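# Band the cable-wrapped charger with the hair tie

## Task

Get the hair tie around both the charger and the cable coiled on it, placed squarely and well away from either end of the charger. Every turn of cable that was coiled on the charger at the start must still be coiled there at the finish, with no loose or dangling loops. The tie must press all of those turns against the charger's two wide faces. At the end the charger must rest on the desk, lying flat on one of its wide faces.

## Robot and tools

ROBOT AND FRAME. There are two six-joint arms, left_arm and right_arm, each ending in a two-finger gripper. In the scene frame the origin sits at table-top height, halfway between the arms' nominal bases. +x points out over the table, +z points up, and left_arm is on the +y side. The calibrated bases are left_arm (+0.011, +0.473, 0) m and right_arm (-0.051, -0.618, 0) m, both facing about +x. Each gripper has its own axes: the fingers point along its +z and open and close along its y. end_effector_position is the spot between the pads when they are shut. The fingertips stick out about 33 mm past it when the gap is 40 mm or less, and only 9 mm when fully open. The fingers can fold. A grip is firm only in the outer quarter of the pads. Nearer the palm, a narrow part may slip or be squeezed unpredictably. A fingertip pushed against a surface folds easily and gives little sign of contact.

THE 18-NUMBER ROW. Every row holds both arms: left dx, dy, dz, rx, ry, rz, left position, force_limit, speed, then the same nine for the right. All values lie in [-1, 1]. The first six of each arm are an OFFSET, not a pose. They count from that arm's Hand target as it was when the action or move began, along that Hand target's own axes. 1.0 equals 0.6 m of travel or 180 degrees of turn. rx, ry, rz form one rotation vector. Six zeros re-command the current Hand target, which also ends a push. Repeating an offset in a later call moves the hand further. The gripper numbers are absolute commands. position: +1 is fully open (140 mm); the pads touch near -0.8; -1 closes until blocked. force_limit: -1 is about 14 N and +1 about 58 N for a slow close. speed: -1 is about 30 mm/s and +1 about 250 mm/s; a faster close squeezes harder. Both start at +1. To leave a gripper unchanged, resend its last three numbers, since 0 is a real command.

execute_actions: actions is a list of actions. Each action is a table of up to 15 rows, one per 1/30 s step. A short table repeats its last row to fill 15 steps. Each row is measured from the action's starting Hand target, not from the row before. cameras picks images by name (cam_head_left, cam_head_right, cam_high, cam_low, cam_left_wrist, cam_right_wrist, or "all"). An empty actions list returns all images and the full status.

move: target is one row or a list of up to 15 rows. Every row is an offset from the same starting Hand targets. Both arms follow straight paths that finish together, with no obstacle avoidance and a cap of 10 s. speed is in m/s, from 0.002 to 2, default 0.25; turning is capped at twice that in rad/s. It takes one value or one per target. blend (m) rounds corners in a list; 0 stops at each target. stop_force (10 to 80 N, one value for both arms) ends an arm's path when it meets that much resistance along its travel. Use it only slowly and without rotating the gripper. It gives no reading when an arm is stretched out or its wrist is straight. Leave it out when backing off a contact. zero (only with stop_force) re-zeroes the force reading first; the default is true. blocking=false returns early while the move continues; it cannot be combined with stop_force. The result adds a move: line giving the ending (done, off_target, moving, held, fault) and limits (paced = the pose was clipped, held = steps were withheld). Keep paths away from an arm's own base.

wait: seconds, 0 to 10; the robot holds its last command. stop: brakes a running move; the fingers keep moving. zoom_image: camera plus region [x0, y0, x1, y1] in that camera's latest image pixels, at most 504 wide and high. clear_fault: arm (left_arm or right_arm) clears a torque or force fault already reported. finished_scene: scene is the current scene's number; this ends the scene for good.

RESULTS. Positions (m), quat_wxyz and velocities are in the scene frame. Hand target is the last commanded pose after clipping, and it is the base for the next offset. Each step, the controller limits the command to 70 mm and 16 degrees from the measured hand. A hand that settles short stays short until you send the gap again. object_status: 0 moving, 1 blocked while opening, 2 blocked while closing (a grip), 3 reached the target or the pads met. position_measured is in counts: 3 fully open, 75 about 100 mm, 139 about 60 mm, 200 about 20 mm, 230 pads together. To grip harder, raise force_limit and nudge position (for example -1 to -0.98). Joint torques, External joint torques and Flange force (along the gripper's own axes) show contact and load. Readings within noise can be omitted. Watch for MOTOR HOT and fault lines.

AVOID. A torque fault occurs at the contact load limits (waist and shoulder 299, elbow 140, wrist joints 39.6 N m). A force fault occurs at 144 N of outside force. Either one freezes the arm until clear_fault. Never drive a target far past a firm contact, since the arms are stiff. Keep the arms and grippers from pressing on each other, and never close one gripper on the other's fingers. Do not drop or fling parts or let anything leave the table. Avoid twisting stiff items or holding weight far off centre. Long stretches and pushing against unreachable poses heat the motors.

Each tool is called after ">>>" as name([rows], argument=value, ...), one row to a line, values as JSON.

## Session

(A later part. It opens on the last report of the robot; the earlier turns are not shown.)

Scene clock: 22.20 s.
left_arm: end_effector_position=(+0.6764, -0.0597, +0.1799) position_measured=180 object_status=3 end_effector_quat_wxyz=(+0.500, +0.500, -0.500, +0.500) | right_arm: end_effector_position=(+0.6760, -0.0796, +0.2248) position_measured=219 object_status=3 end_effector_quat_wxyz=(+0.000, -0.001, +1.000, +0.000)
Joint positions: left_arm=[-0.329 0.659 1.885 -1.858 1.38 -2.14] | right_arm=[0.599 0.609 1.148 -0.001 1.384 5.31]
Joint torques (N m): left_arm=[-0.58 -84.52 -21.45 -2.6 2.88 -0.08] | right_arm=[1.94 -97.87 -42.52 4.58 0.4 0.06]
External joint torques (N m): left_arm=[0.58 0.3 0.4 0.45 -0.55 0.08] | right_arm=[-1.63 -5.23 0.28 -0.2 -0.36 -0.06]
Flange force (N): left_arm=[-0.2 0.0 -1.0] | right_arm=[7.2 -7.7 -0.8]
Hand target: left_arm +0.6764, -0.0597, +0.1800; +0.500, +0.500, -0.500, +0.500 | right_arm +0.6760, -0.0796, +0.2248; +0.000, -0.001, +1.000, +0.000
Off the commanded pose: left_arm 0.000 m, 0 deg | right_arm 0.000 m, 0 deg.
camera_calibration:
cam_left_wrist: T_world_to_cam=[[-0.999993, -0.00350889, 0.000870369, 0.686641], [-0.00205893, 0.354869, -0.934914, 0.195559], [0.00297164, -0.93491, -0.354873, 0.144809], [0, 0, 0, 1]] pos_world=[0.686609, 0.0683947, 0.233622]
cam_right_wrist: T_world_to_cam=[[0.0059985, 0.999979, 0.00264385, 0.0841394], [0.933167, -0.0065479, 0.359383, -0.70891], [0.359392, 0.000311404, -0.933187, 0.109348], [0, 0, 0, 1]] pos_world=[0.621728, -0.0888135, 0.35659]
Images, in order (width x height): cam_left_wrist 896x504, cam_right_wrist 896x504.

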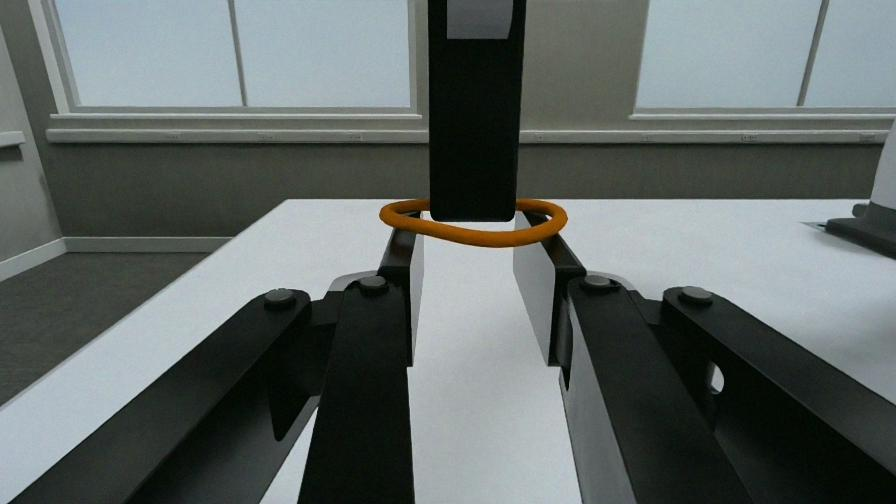

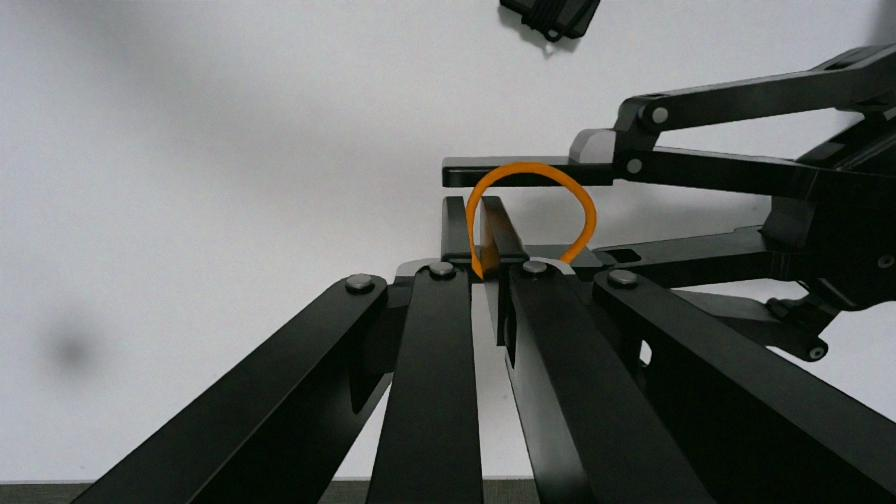

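>>> move([
  [0,0,0,0,0,0,-0.405,1,0,0,0,-0.042,0,0,0,-0.72,1,-1],
  [0,0,0,0,0,0,-0.405,1,0,0,0.0408,-0.042,0,0,0,-0.72,1,-1],
  [0,0,0,0,0,0,-0.405,1,0,0,0.0408,-0.042,0,0,0,-1,-1,0],
], speed=0.1, blend=[0.004,0,0], cameras=["cam_left_wrist","cam_right_wrist"])

>>> zoom_image(camera="cam_left_wrist", region=[350, 80, 590, 280])

>>> zoom_image(camera="cam_right_wrist", region=[370, 130, 620, 330])

Scene clock: 24.70 s.
left_arm: end_effector_position=(+0.6764, -0.0597, +0.1800) position_measured=180 object_status=3 end_effector_quat_wxyz=(+0.500, +0.500, -0.500, +0.500) | right_arm: end_effector_position=(+0.6760, -0.0551, +0.2500) position_measured=234 object_status=3 end_effector_quat_wxyz=(+0.000, -0.001, +1.000, +0.000)
Joint positions: left_arm=[-0.329 0.659 1.885 -1.858 1.38 -2.14] | right_arm=[0.621 0.628 1.071 -0.001 1.443 5.332]
Joint torques (N m): left_arm=[-0.81 -84.18 -21.32 -2.55 2.93 -0.03] | right_arm=[1.82 -100.43 -42.84 4.59 0.36 0.06]
External joint torques (N m): left_arm=[0.76 0.25 0.33 0.4 -0.61 0.03] | right_arm=[-2.15 -4.37 0.3 -0.2 -0.33 -0.06]
Flange force (N): left_arm=[-0.1 -0.2 -1.1] | right_arm=[5.9 -7.6 -0.1]
Hand target: left_arm +0.6764, -0.0597, +0.1800; +0.500, +0.500, -0.500, +0.500 | right_arm +0.6760, -0.0551, +0.2500; +0.000, -0.001, +1.000, +0.000
Off the commanded pose: left_arm 0.000 m, 0 deg | right_arm 0.000 m, 0 deg.
move: done
camera_calibration:
cam_left_wrist: T_world_to_cam=[[-0.999993, -0.00350889, 0.000870369, 0.686641], [-0.00205893, 0.354869, -0.934914, 0.195652], [0.00297164, -0.93491, -0.354873, 0.144844], [0, 0, 0, 1]] pos_world=[0.686609, 0.0683947, 0.233722]
cam_right_wrist: T_world_to_cam=[[0.00596315, 0.999978, 0.0027374, 0.0595602], [0.933168, -0.00654853, 0.359382, -0.717713], [0.359392, 0.000411405, -0.933187, 0.132899], [0, 0, 0, 1]] pos_world=[0.621628, -0.0643136, 0.38179]
Images, in order (width x height): cam_left_wrist 896x504, cam_right_wrist 896x504.

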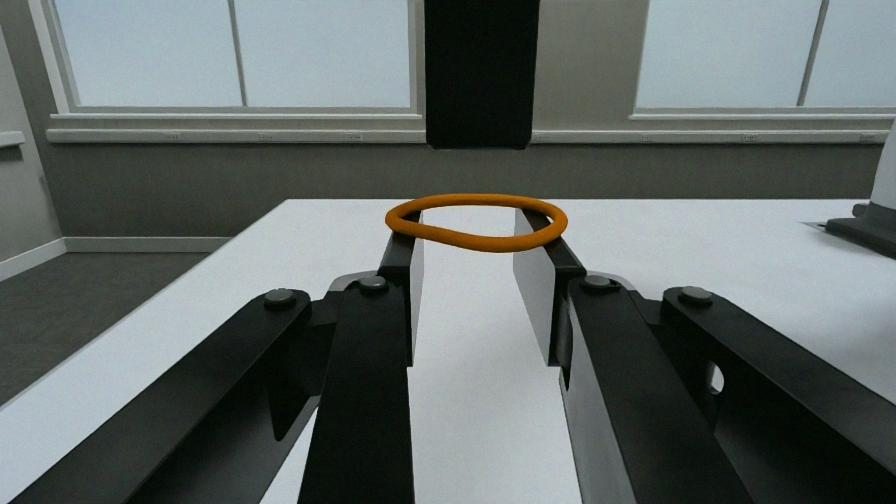

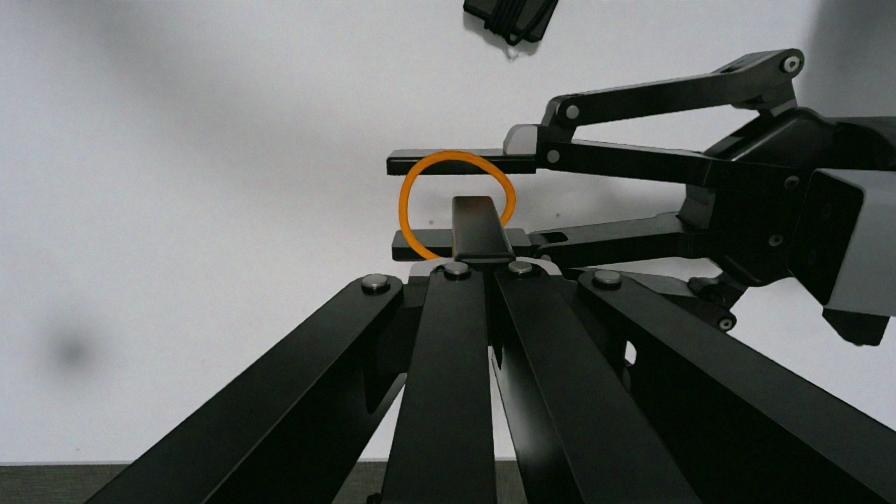

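Scaled by 2.100 from the camera's 896x504 image, which has a finer 1280x720 frame.

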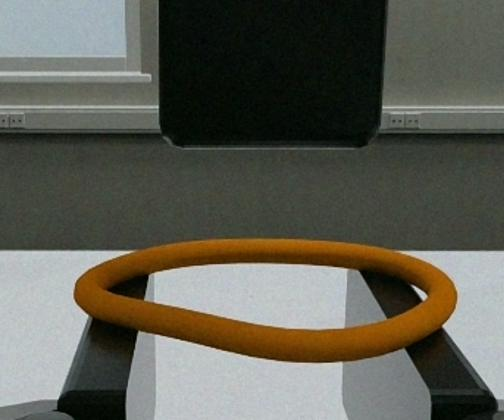

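Scaled by 2.016 from the camera's 896x504 image, which has a finer 1280x720 frame.

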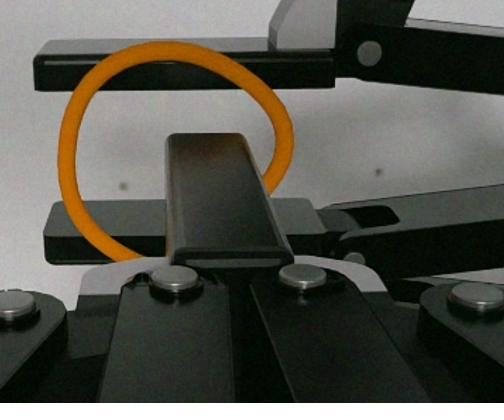

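>>> move([
  [0,0,0,0,0,0,-0.405,1,0,0,-0.0083,0.01,0,0,0,-1,-1,0],
  [0,0,0,0,0,0,-0.405,1,0,0,-0.0083,0.062,0,0,0,-1,-1,0],
], speed=0.1, blend=[0.003,0], cameras=["cam_left_wrist","cam_right_wrist"])

>>> zoom_image(camera="cam_left_wrist", region=[350, 80, 590, 280])

>>> zoom_image(camera="cam_right_wrist", region=[370, 130, 620, 330])

Scene clock: 26.70 s.
left_arm: end_effector_position=(+0.6764, -0.0597, +0.1800) position_measured=180 object_status=3 end_effector_quat_wxyz=(+0.500, +0.500, -0.500, +0.500) | right_arm: end_effector_position=(+0.6760, -0.0601, +0.2129) position_measured=234 object_status=3 end_effector_quat_wxyz=(+0.000, -0.001, +1.000, +0.000)
Joint positions: left_arm=[-0.329 0.659 1.885 -1.858 1.38 -2.14] | right_arm=[0.617 0.634 1.129 -0.001 1.379 5.328]
Joint torques (N m): left_arm=[-0.47 -84.11 -21.37 -2.57 2.91 -0.13] | right_arm=[1.68 -99.79 -42.57 4.52 0.31 0.1]
External joint torques (N m): left_arm=[0.44 -0.1 0.35 0.42 -0.59 0.13] | right_arm=[-1.53 -5.68 0.2 -0.14 -0.28 -0.1]
Flange force (N): left_arm=[0.3 0.4 -0.8] | right_arm=[7.6 -8.1 -1.2]
Hand target: left_arm +0.6764, -0.0597, +0.1800; +0.500, +0.500, -0.500, +0.500 | right_arm +0.6760, -0.0601, +0.2128; +0.000, -0.001, +1.000, +0.000
Off the commanded pose: left_arm 0.000 m, 0 deg | right_arm 0.000 m, 0 deg.
move: done
camera_calibration:
cam_left_wrist: T_world_to_cam=[[-0.999993, -0.00350889, 0.000870369, 0.686641], [-0.00205893, 0.354869, -0.934914, 0.195652], [0.00297164, -0.93491, -0.354873, 0.144844], [0, 0, 0, 1]] pos_world=[0.686609, 0.0683947, 0.233722]
cam_right_wrist: T_world_to_cam=[[0.00596315, 0.999978, 0.0027374, 0.0646611], [0.933168, -0.00654853, 0.359382, -0.704506], [0.359392, 0.000411405, -0.933187, 0.0982442], [0, 0, 0, 1]] pos_world=[0.621728, -0.0693136, 0.34469]
Images, in order (width x height): cam_left_wrist 896x504, cam_right_wrist 896x504.

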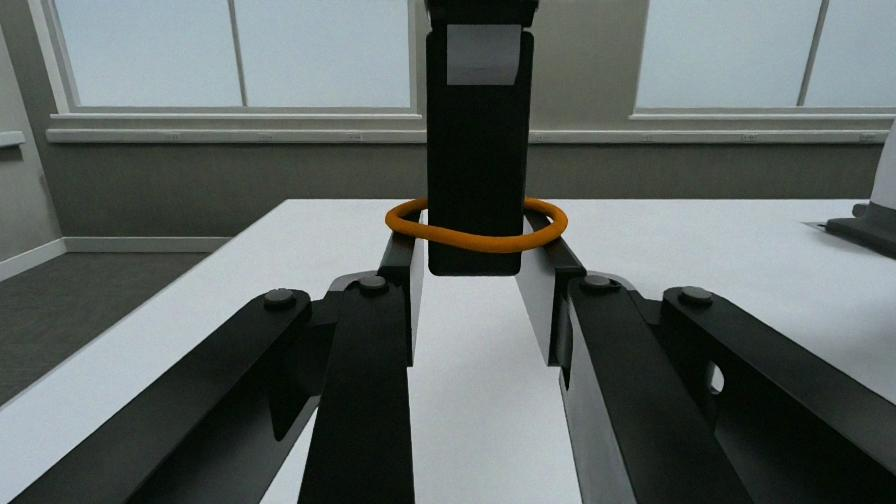

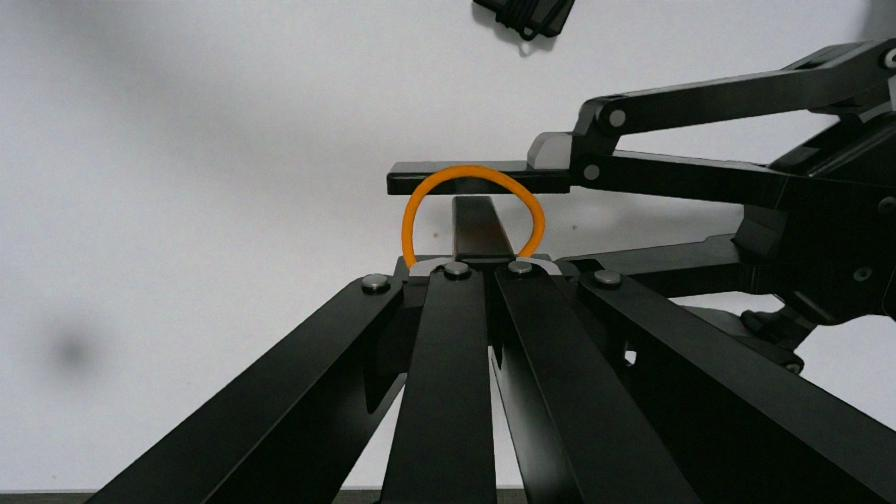

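Scaled by 2.100 from the camera's 896x504 image, which has a finer 1280x720 frame.

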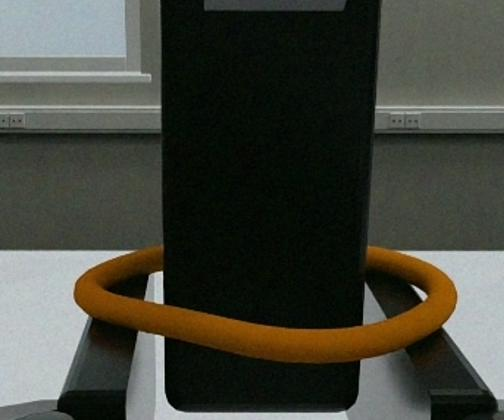

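Scaled by 2.016 from the camera's 896x504 image, which has a finer 1280x720 frame.

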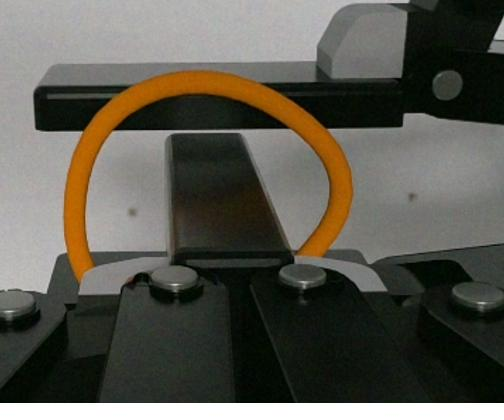

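>>> move([
  [0,0,0,0,0,0,-0.405,1,0,0,0,0,0,0,0,-0.31,1,-0.7],
  [0,0,0,0,0,0,-0.405,1,0,0,0,-0.2,0,0,0,-0.31,1,-0.7],
], speed=[0.1,0.12], cameras=["cam_left_wrist","cam_right_wrist","cam_low"])

>>> zoom_image(camera="cam_right_wrist", region=[370, 130, 620, 330])

>>> zoom_image(camera="cam_low", region=[300, 40, 500, 200])

Scene clock: 29.40 s.
left_arm: end_effector_position=(+0.6764, -0.0597, +0.1800) position_measured=180 object_status=3 end_effector_quat_wxyz=(+0.500, +0.500, -0.500, +0.500) | right_arm: end_effector_position=(+0.6759, -0.0600, +0.3329) position_measured=168 object_status=3 end_effector_quat_wxyz=(+0.000, -0.001, +1.000, +0.000)
Joint positions: left_arm=[-0.329 0.659 1.885 -1.858 1.38 -2.14] | right_arm=[0.617 0.613 0.947 -0.001 1.581 5.328]
Joint torques (N m): left_arm=[-0.56 -83.93 -21.22 -2.6 2.83 -0.05] | right_arm=[1.89 -99.63 -43.21 4.6 0.48 0.03]
External joint torques (N m): left_arm=[0.7 -1.46 -0.03 0.43 -0.47 0.05] | right_arm=[-1.95 -4.86 0.13 -0.15 -0.44 -0.03]
Flange force (N): left_arm=[2.3 0.7 -1.4] | right_arm=[7.2 -8.2 1.1]
Hand target: left_arm +0.6764, -0.0597, +0.1800; +0.500, +0.500, -0.500, +0.500 | right_arm +0.6759, -0.0600, +0.3328; +0.000, -0.001, +1.000, +0.000
Off the commanded pose: left_arm 0.000 m, 0 deg | right_arm 0.000 m, 0 deg.
move: done
camera_calibration:
cam_left_wrist: T_world_to_cam=[[-0.999993, -0.00350889, 0.000870369, 0.686641], [-0.00205893, 0.354869, -0.934914, 0.195652], [0.00297164, -0.93491, -0.354873, 0.144844], [0, 0, 0, 1]] pos_world=[0.686609, 0.0683947, 0.233722]
cam_right_wrist: T_world_to_cam=[[0.00602133, 0.999978, 0.00286629, 0.0641369], [0.933167, -0.00664915, 0.359381, -0.747544], [0.359392, 0.000510776, -0.933186, 0.210269], [0, 0, 0, 1]] pos_world=[0.621628, -0.0692134, 0.46469]
Images, in order (width x height): cam_low 896x504, cam_left_wrist 896x504, cam_right_wrist 896x504.

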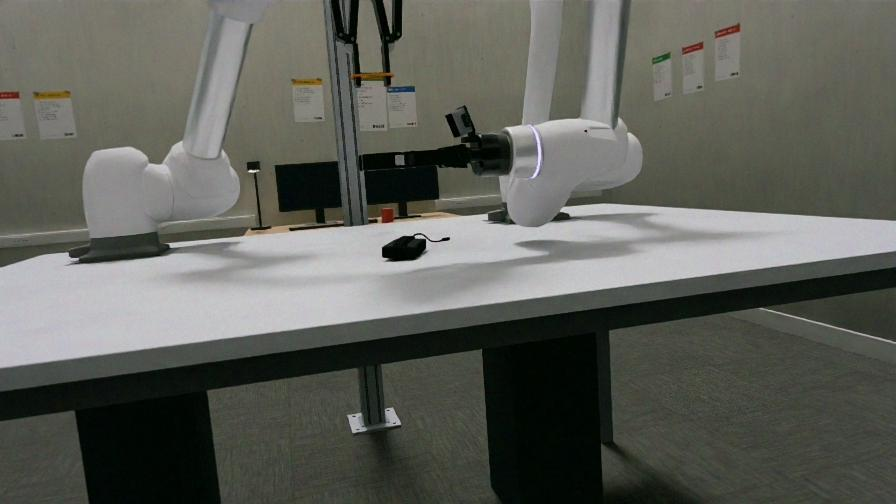

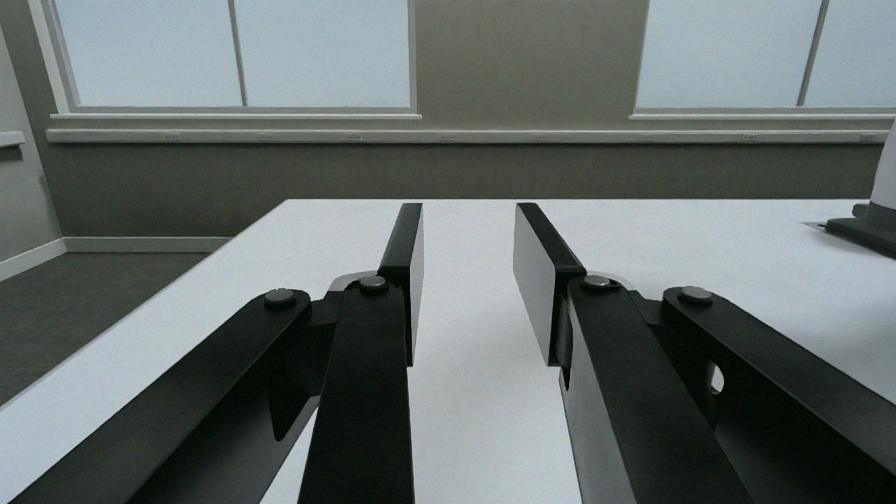

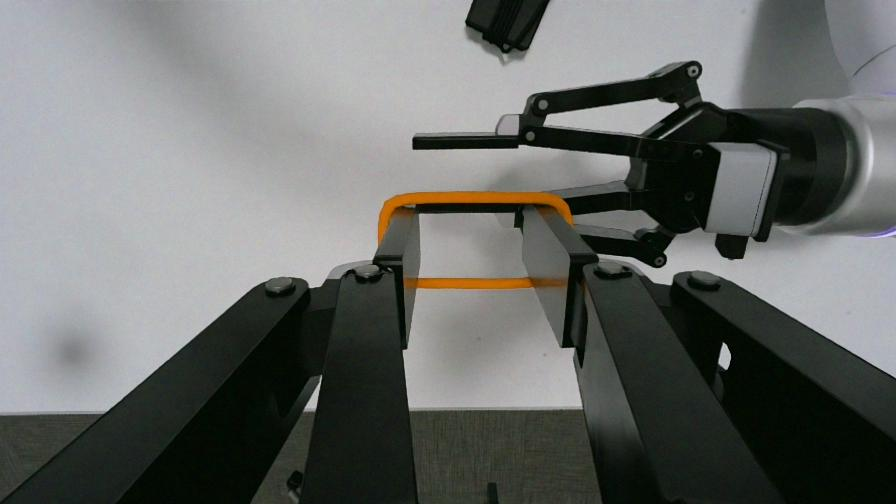

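Scaled by 2.016 from the camera's 896x504 image, which has a finer 1280x720 frame.

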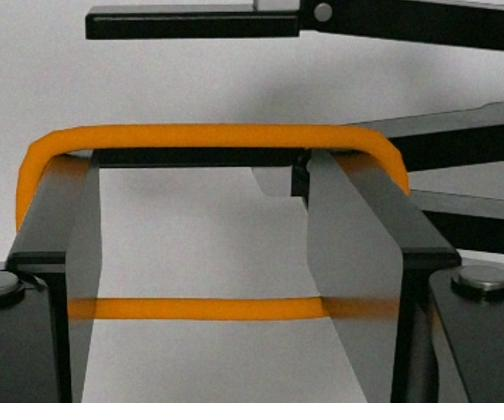

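Scaled by 2.520 from the camera's 896x504 image, which has a finer 1280x720 frame.

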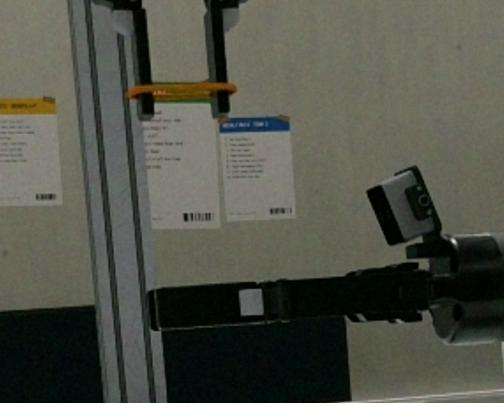

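>>> move([
  [0,0.1,-0.16,0,0,0,-0.405,1,0,0,-0.08,0,0,0,0,-0.31,1,-0.7],
  [0.0667,0.3373,-0.1278,0.2976,-0.4328,-0.2976,-0.405,1,0,0.26,-0.3333,0,-0.3849,0.3849,0.3849,-0.31,1,-0.7],
], speed=[0.3,0.45], blend=0.03, cameras=["cam_left_wrist","cam_right_wrist","cam_low"])

>>> zoom_image(camera="cam_left_wrist", region=[250, 60, 650, 360])

Scene clock: 35.17 s.
left_arm: end_effector_position=(+0.4739, +0.0167, +0.2200) position_measured=180 object_status=3 end_effector_quat_wxyz=(+0.000, +0.983, -0.182, +0.000) | right_arm: end_effector_position=(+0.5203, -0.2603, +0.3329) position_measured=168 object_status=3 end_effector_quat_wxyz=(+0.500, -0.500, -0.501, -0.500)
Joint positions: left_arm=[-0.818 0.211 1.738 0.001 1.192 -5.179] | right_arm=[-0.017 0.313 2.079 1.557 1.583 5.461]
Joint torques (N m): left_arm=[-0.7 -59.62 -40.32 3.71 0.48 0.07] | right_arm=[1.72 -61.82 -32.93 2.11 2.39 0.08]
External joint torques (N m): left_arm=[0.74 -0.88 1.41 0.31 -0.53 -0.07] | right_arm=[-1.81 -3.36 0.45 -0.11 -0.31 -0.08]
Flange force (N): left_arm=[-3.4 -2.6 2.0] | right_arm=[4.1 -5.2 -3.2]
Hand target: left_arm +0.4739, +0.0167, +0.2200; +0.000, +0.983, -0.182, +0.000 | right_arm +0.5203, -0.2603, +0.3329; +0.500, -0.500, -0.501, -0.500
Off the commanded pose: left_arm 0.000 m, 0 deg | right_arm 0.000 m, 0 deg.
move: done; limits=paced
camera_calibration:
cam_left_wrist: T_world_to_cam=[[-0.356518, -0.934285, -0.00265007, 0.195844], [-0.874308, 0.332628, 0.353475, 0.335766], [-0.329365, 0.128337, -0.93544, 0.498545], [0, 0, 0, 1]] pos_world=[0.527587, 0.00730698, 0.348193]
cam_right_wrist: T_world_to_cam=[[0.999974, -0.00195806, -0.00700599, -0.50933], [-0.00724139, -0.359683, -0.933046, 0.224017], [-0.000692979, 0.933072, -0.359688, 0.505499], [0, 0, 0, 1]] pos_world=[0.511289, -0.392089, 0.387272]
Images, in order (width x height): cam_low 896x504, cam_left_wrist 896x504, cam_right_wrist 896x504.

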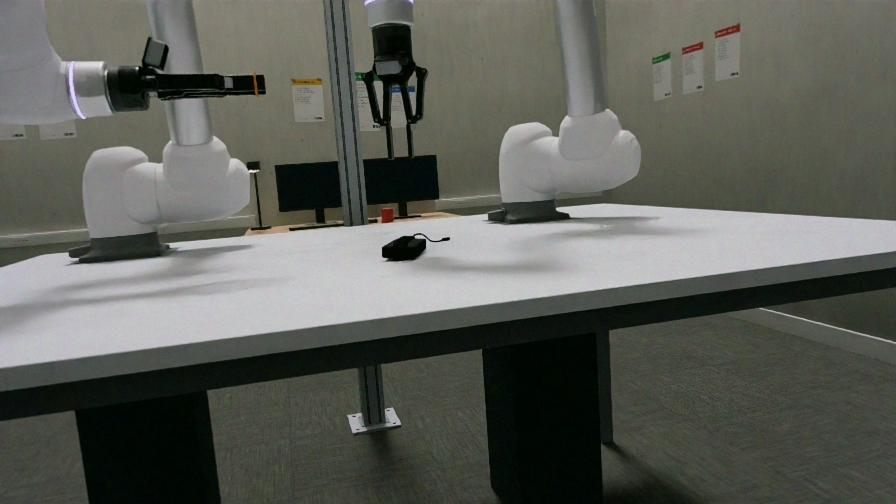

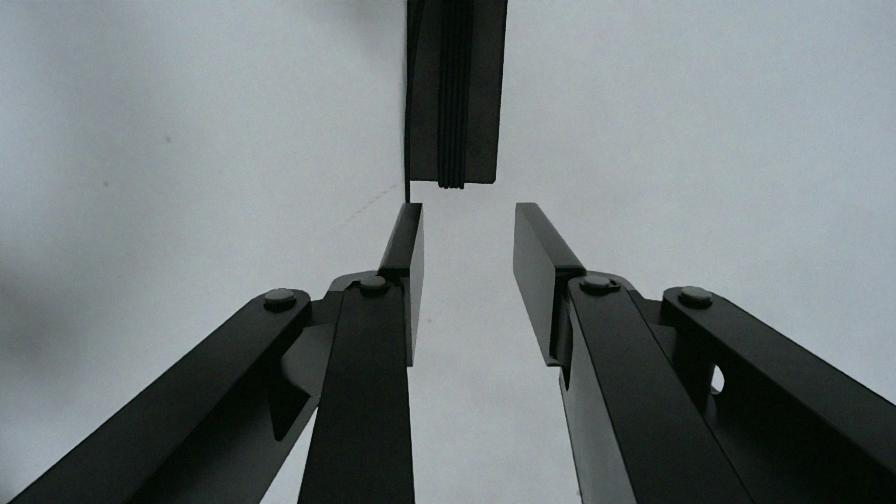

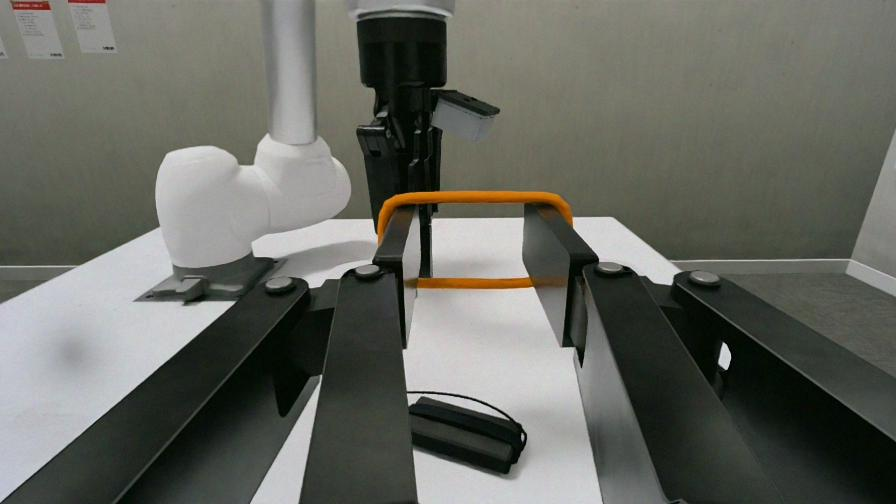

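Scaled by 1.260 from the camera's 896x504 image, which has a finer 1280x720 frame.

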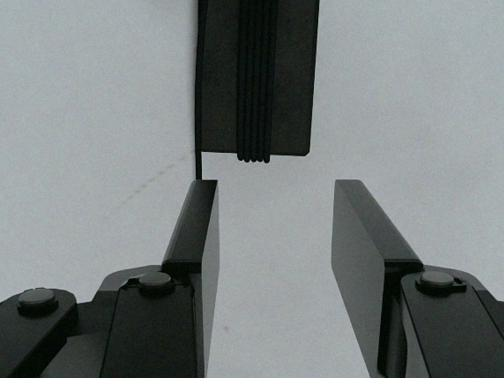

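>>> move([
  [0,-0.0078,0.15,0,0,0.0055,0.3,1,0,0,0,0,0,0,0,-0.31,1,-0.7],
  [0,-0.0078,0.3015,0,0,0.0055,0.3,1,0,0,0,0,0,0,0,-0.31,1,-0.7],
], speed=[0.15,0.08], blend=[0.01,0], cameras=["cam_left_wrist","cam_low","cam_right_wrist"])

>>> zoom_image(camera="cam_left_wrist", region=[250, 0, 650, 300])

>>> zoom_image(camera="cam_low", region=[350, 200, 470, 290])

Scene clock: 38.70 s.
left_arm: end_effector_position=(+0.4757, +0.0211, +0.0392) position_measured=91 object_status=3 end_effector_quat_wxyz=(+0.000, +0.982, -0.190, +0.000) | right_arm: end_effector_position=(+0.5203, -0.2603, +0.3329) position_measured=168 object_status=3 end_effector_quat_wxyz=(+0.500, -0.500, -0.501, -0.500)
Joint positions: left_arm=[-0.811 0.363 1.908 0.001 0.87 -5.155] | right_arm=[-0.017 0.313 2.079 1.557 1.583 5.461]
Joint torques (N m): left_arm=[0.4 -68.14 -32.68 3.12 0.46 -0.02] | right_arm=[1.85 -61.32 -32.84 2.16 2.38 0.01]
External joint torques (N m): left_arm=[-0.44 -0.38 0.69 0.18 -0.51 0.02] | right_arm=[-1.84 -3.92 0.3 -0.17 -0.3 -0.01]
Flange force (N): left_arm=[-2.3 -0.2 0.9] | right_arm=[5.1 -5.6 -3.3]
Hand target: left_arm +0.4757, +0.0211, +0.0391; +0.000, +0.982, -0.190, +0.000 | right_arm +0.5203, -0.2603, +0.3329; +0.500, -0.500, -0.501, -0.500
Off the commanded pose: left_arm 0.000 m, 0 deg | right_arm 0.000 m, 0 deg.
move: done
camera_calibration:
cam_left_wrist: T_world_to_cam=[[-0.37261, -0.927984, -0.00268572, 0.207559], [-0.868431, 0.347675, 0.353482, 0.39674], [-0.327092, 0.134043, -0.935437, 0.328164], [0, 0, 0, 1]] pos_world=[0.52922, 0.0106863, 0.167294]
cam_right_wrist: T_world_to_cam=[[0.999974, -0.00195806, -0.00700599, -0.50933], [-0.00724139, -0.359683, -0.933046, 0.224017], [-0.000692979, 0.933072, -0.359688, 0.505499], [0, 0, 0, 1]] pos_world=[0.511289, -0.392089, 0.387272]
Images, in order (width x height): cam_low 896x504, cam_left_wrist 896x504, cam_right_wrist 896x504.

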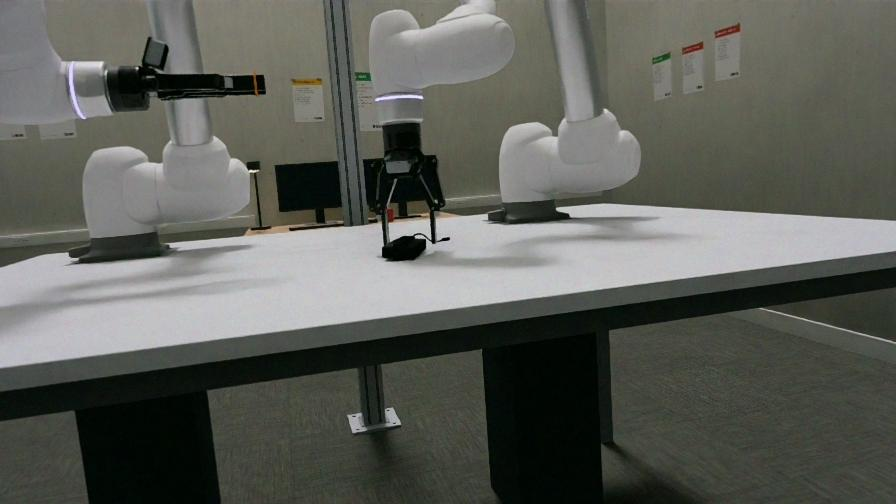

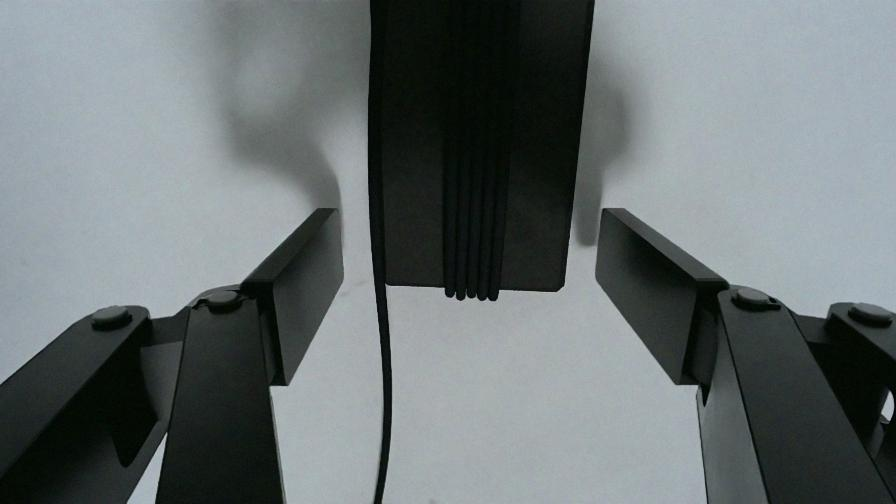

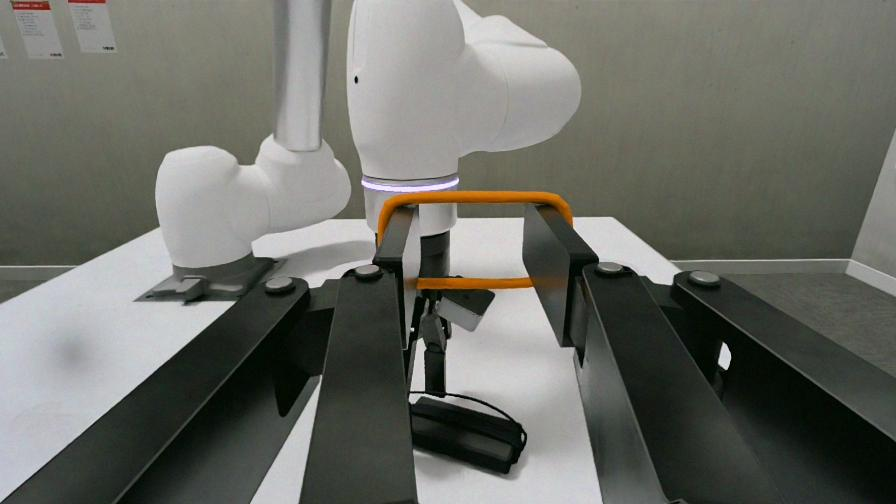

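Scaled by 1.260 from the camera's 896x504 image, which has a finer 1280x720 frame.

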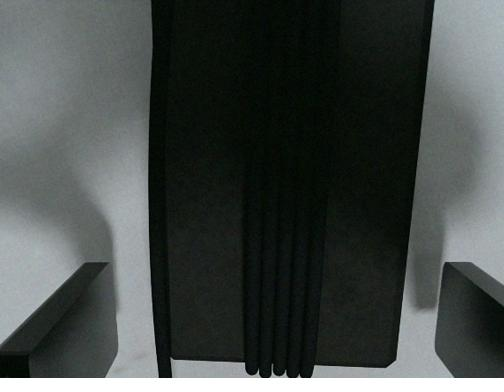

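Scaled by 4.200 from the camera's 896x504 image, which has a finer 1280x720 frame.

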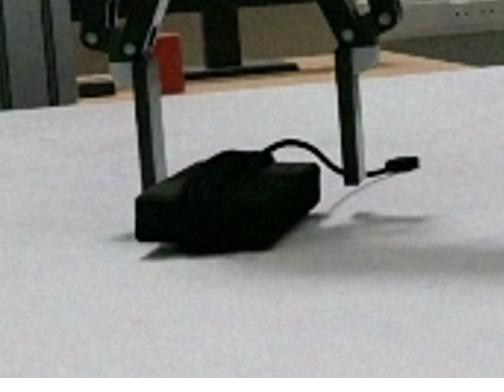

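>>> execute_actions([
  [[0,0,0,0,0,0,-1,1,-1,0,0,0,0,0,0,-0.31,1,-0.7]],
  [[0,0,0,0,0,0,-1,1,-1,0,0,0,0,0,0,-0.31,1,-0.7]],
], cameras=["cam_left_wrist","cam_low"])

>>> zoom_image(camera="cam_left_wrist", region=[250, 100, 650, 400])

>>> zoom_image(camera="cam_low", region=[350, 200, 470, 290])

Scene clock: 40.57 s.
left_arm: end_effector_position=(+0.4757, +0.0211, +0.0391) position_measured=139 object_status=0 end_effector_quat_wxyz=(+0.000, +0.982, -0.190, +0.000) | right_arm: end_effector_position=(+0.5203, -0.2603, +0.3329) position_measured=168 object_status=3 end_effector_quat_wxyz=(+0.500, -0.500, -0.501, -0.500)
Joint positions: left_arm=[-0.811 0.363 1.908 0.001 0.87 -5.155] | right_arm=[-0.017 0.313 2.079 1.557 1.583 5.461]
Joint torques (N m): left_arm=[1.02 -65.04 -31.2 3.75 -0.09 -0.07] | right_arm=[1.51 -61.31 -32.81 2.16 2.37 0.08]
External joint torques (N m): left_arm=[-0.97 -3.93 -0.86 -0.45 0.04 0.07] | right_arm=[-1.4 -3.94 0.3 -0.19 -0.29 -0.08]
External joint torques at the end of the 1st action: left_arm=[0.97 -0.75 0.48 0.2 -0.5 0.02] | right_arm=[-1.67 -4.18 0.24 -0.19 -0.25 -0.07]
Flange force (N): left_arm=[-3.7 0.0 -5.0] | right_arm=[5.0 -5.6 -2.6]
Flange force at the end of the 1st action (N): left_arm=[-1.4 -2.2 0.4] | right_arm=[5.4 -5.8 -3.1]
Hand target: left_arm +0.4757, +0.0211, +0.0391; +0.000, +0.982, -0.190, +0.000 | right_arm +0.5203, -0.2603, +0.3329; +0.500, -0.500, -0.501, -0.500
Off the commanded pose: left_arm 0.000 m, 0 deg | right_arm 0.000 m, 0 deg.
camera_calibration:
cam_left_wrist: T_world_to_cam=[[-0.37261, -0.927984, -0.00268583, 0.207559], [-0.868431, 0.347675, 0.353482, 0.396741], [-0.327092, 0.134043, -0.935437, 0.328164], [0, 0, 0, 1]] pos_world=[0.52922, 0.0106863, 0.167294]
Images, in order (width x height): cam_low 896x504, cam_left_wrist 896x504.

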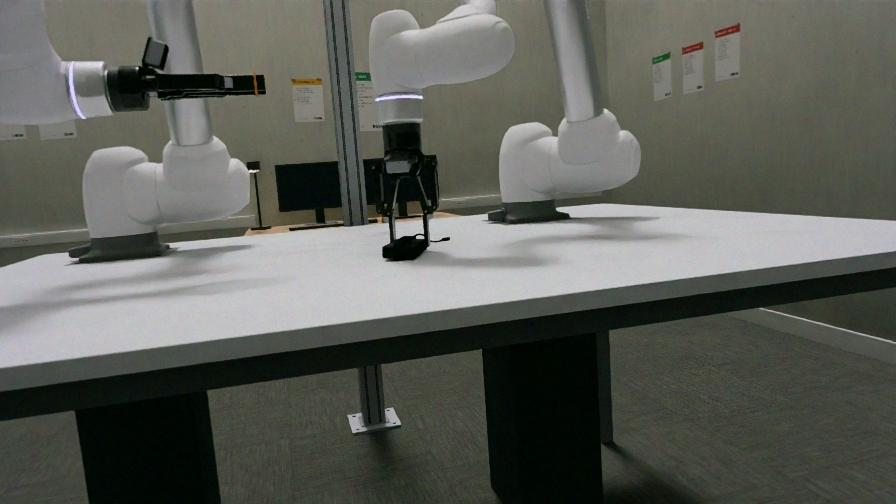

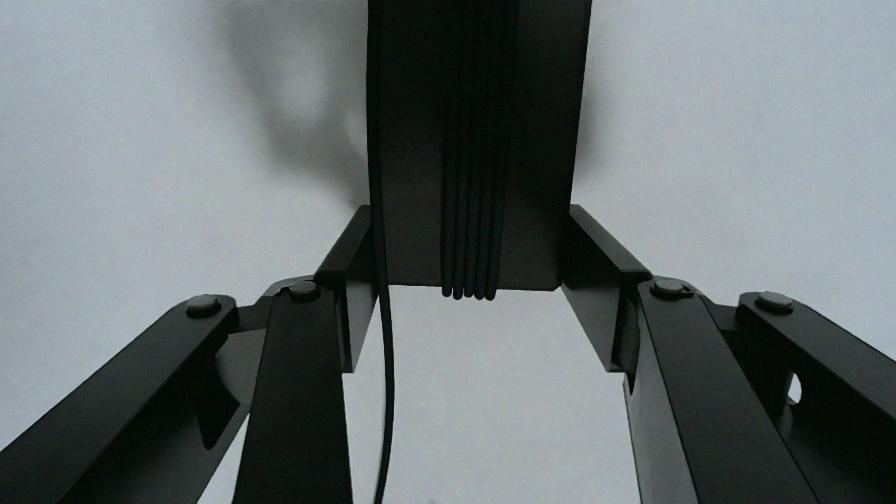

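Scaled by 1.260 from the camera's 896x504 image, which has a finer 1280x720 frame.

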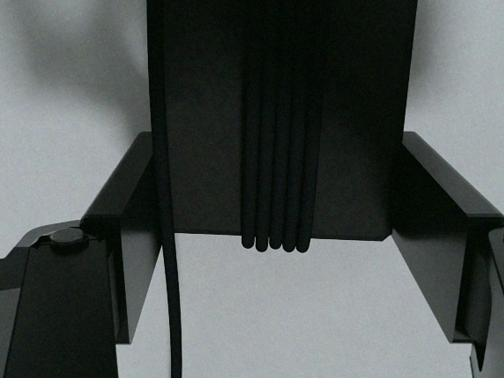

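Scaled by 4.200 from the camera's 896x504 image, which has a finer 1280x720 frame.

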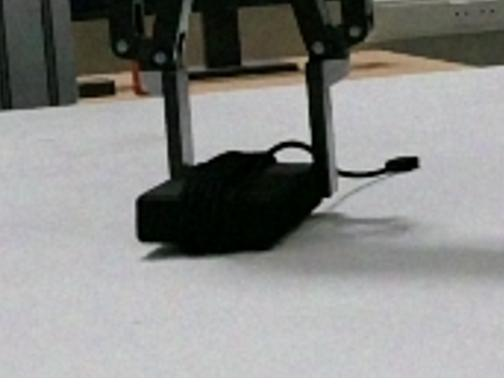

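>>> move([
  [0,0,-0.12,0,0,0,-1,1,-1,0,0,0,0,0,0,-0.31,1,-0.7],
  [0.0505,-0.0722,-0.4348,0,0,0.3783,-1,1,-1,0,0,0,0,0,0,-0.31,1,-0.7],
], speed=[0.1,0.2], blend=[0.02,0], cameras=["cam_left_wrist","cam_low","cam_right_wrist","cam_head_right"])

>>> zoom_image(camera="cam_right_wrist", region=[300, 150, 640, 410])

>>> zoom_image(camera="cam_low", region=[220, 30, 480, 210])

Scene clock: 45.20 s.
left_arm: end_effector_position=(+0.5198, +0.0499, +0.3000) position_measured=139 object_status=2 end_effector_quat_wxyz=(+0.000, +0.707, -0.707, +0.000) | right_arm: end_effector_position=(+0.5203, -0.2603, +0.3329) position_measured=168 object_status=3 end_effector_quat_wxyz=(+0.500, -0.500, -0.501, -0.500)
Joint positions: left_arm=[-0.733 0.19 1.613 0 1.338 -3.888] | right_arm=[-0.017 0.313 2.079 1.557 1.583 5.461]
Joint torques (N m): left_arm=[-0.73 -62.52 -43.9 3.92 0.25 -0.12] | right_arm=[2.04 -61.63 -32.86 2.13 2.33 0.08]
External joint torques (N m): left_arm=[0.76 2.3 3.16 0.23 -0.29 0.12] | right_arm=[-2.13 -3.21 0.5 -0.15 -0.26 -0.08]
Flange force (N): left_arm=[-2.6 1.0 5.7] | right_arm=[3.9 -5.1 -3.8]
Hand target: left_arm +0.5198, +0.0499, +0.3000; +0.000, +0.707, -0.707, +0.000 | right_arm +0.5203, -0.2603, +0.3329; +0.500, -0.500, -0.501, -0.500
Off the commanded pose: left_arm 0.000 m, 0 deg | right_arm 0.000 m, 0 deg.
move: done
camera_calibration:
cam_left_wrist: T_world_to_cam=[[-0.999995, -0.000564463, -0.00318438, 0.531466], [-0.00165566, 0.935184, 0.354157, -0.147287], [0.00277807, 0.354161, -0.93518, 0.400286], [0, 0, 0, 1]] pos_world=[0.530107, -0.00372528, 0.428194]
cam_right_wrist: T_world_to_cam=[[0.999974, -0.00195806, -0.00700599, -0.50933], [-0.00724139, -0.359683, -0.933046, 0.224017], [-0.000692979, 0.933072, -0.359688, 0.505499], [0, 0, 0, 1]] pos_world=[0.511289, -0.392089, 0.387272]
Images, in order (width x height): cam_head_right 896x504, cam_low 896x504, cam_left_wrist 896x504, cam_right_wrist 896x504.

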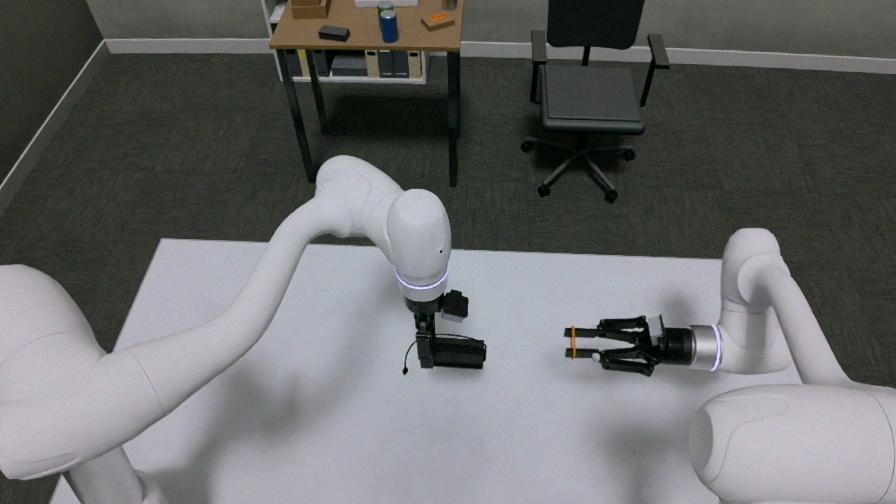

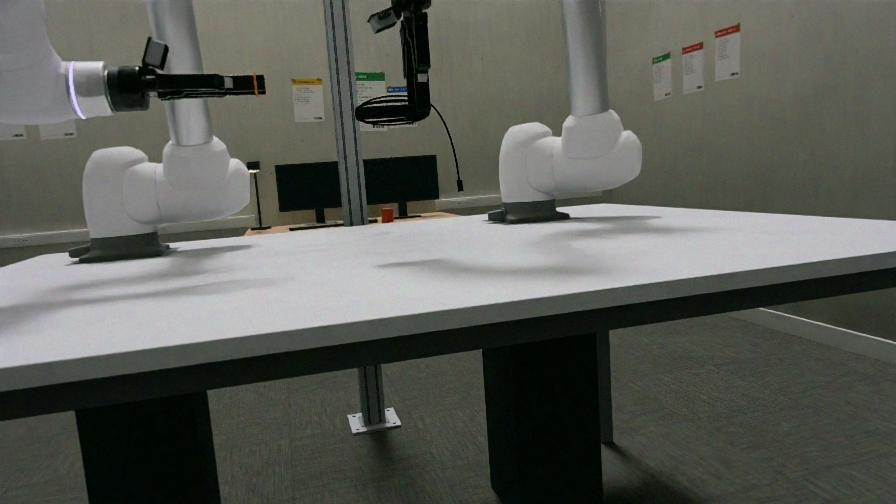

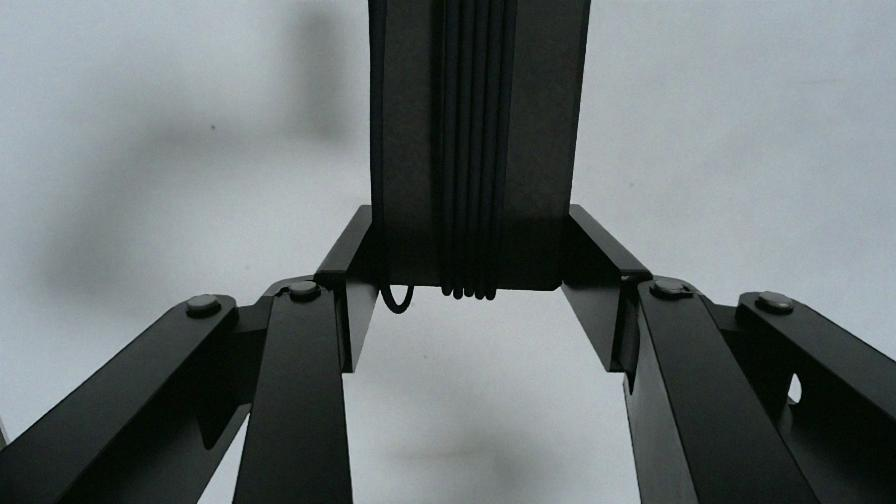

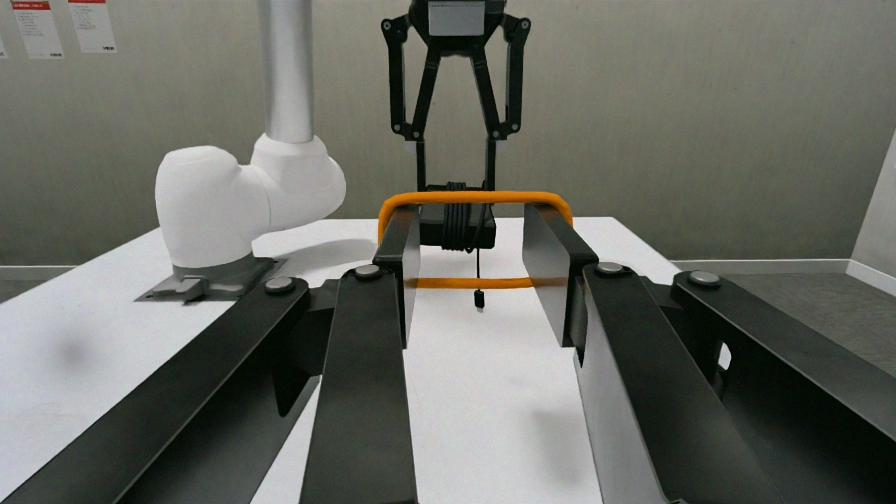

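Scaled by 1.482 from the camera's 896x504 image, which has a finer 1280x720 frame.

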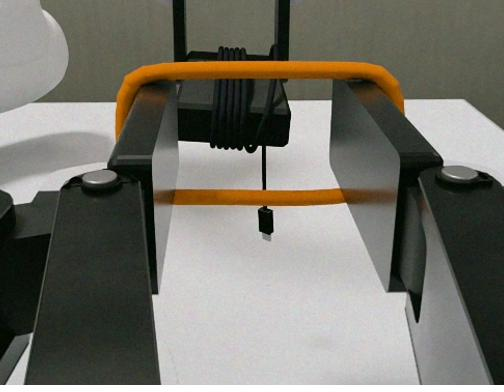

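Scaled by 1.938 from the camera's 896x504 image, which has a finer 1280x720 frame.

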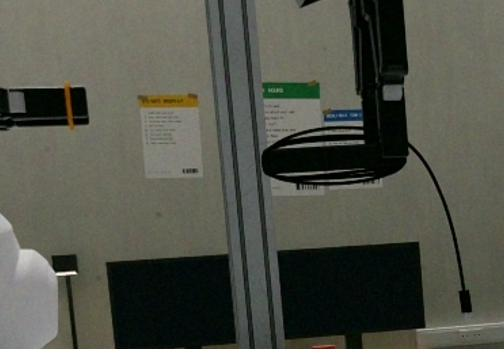

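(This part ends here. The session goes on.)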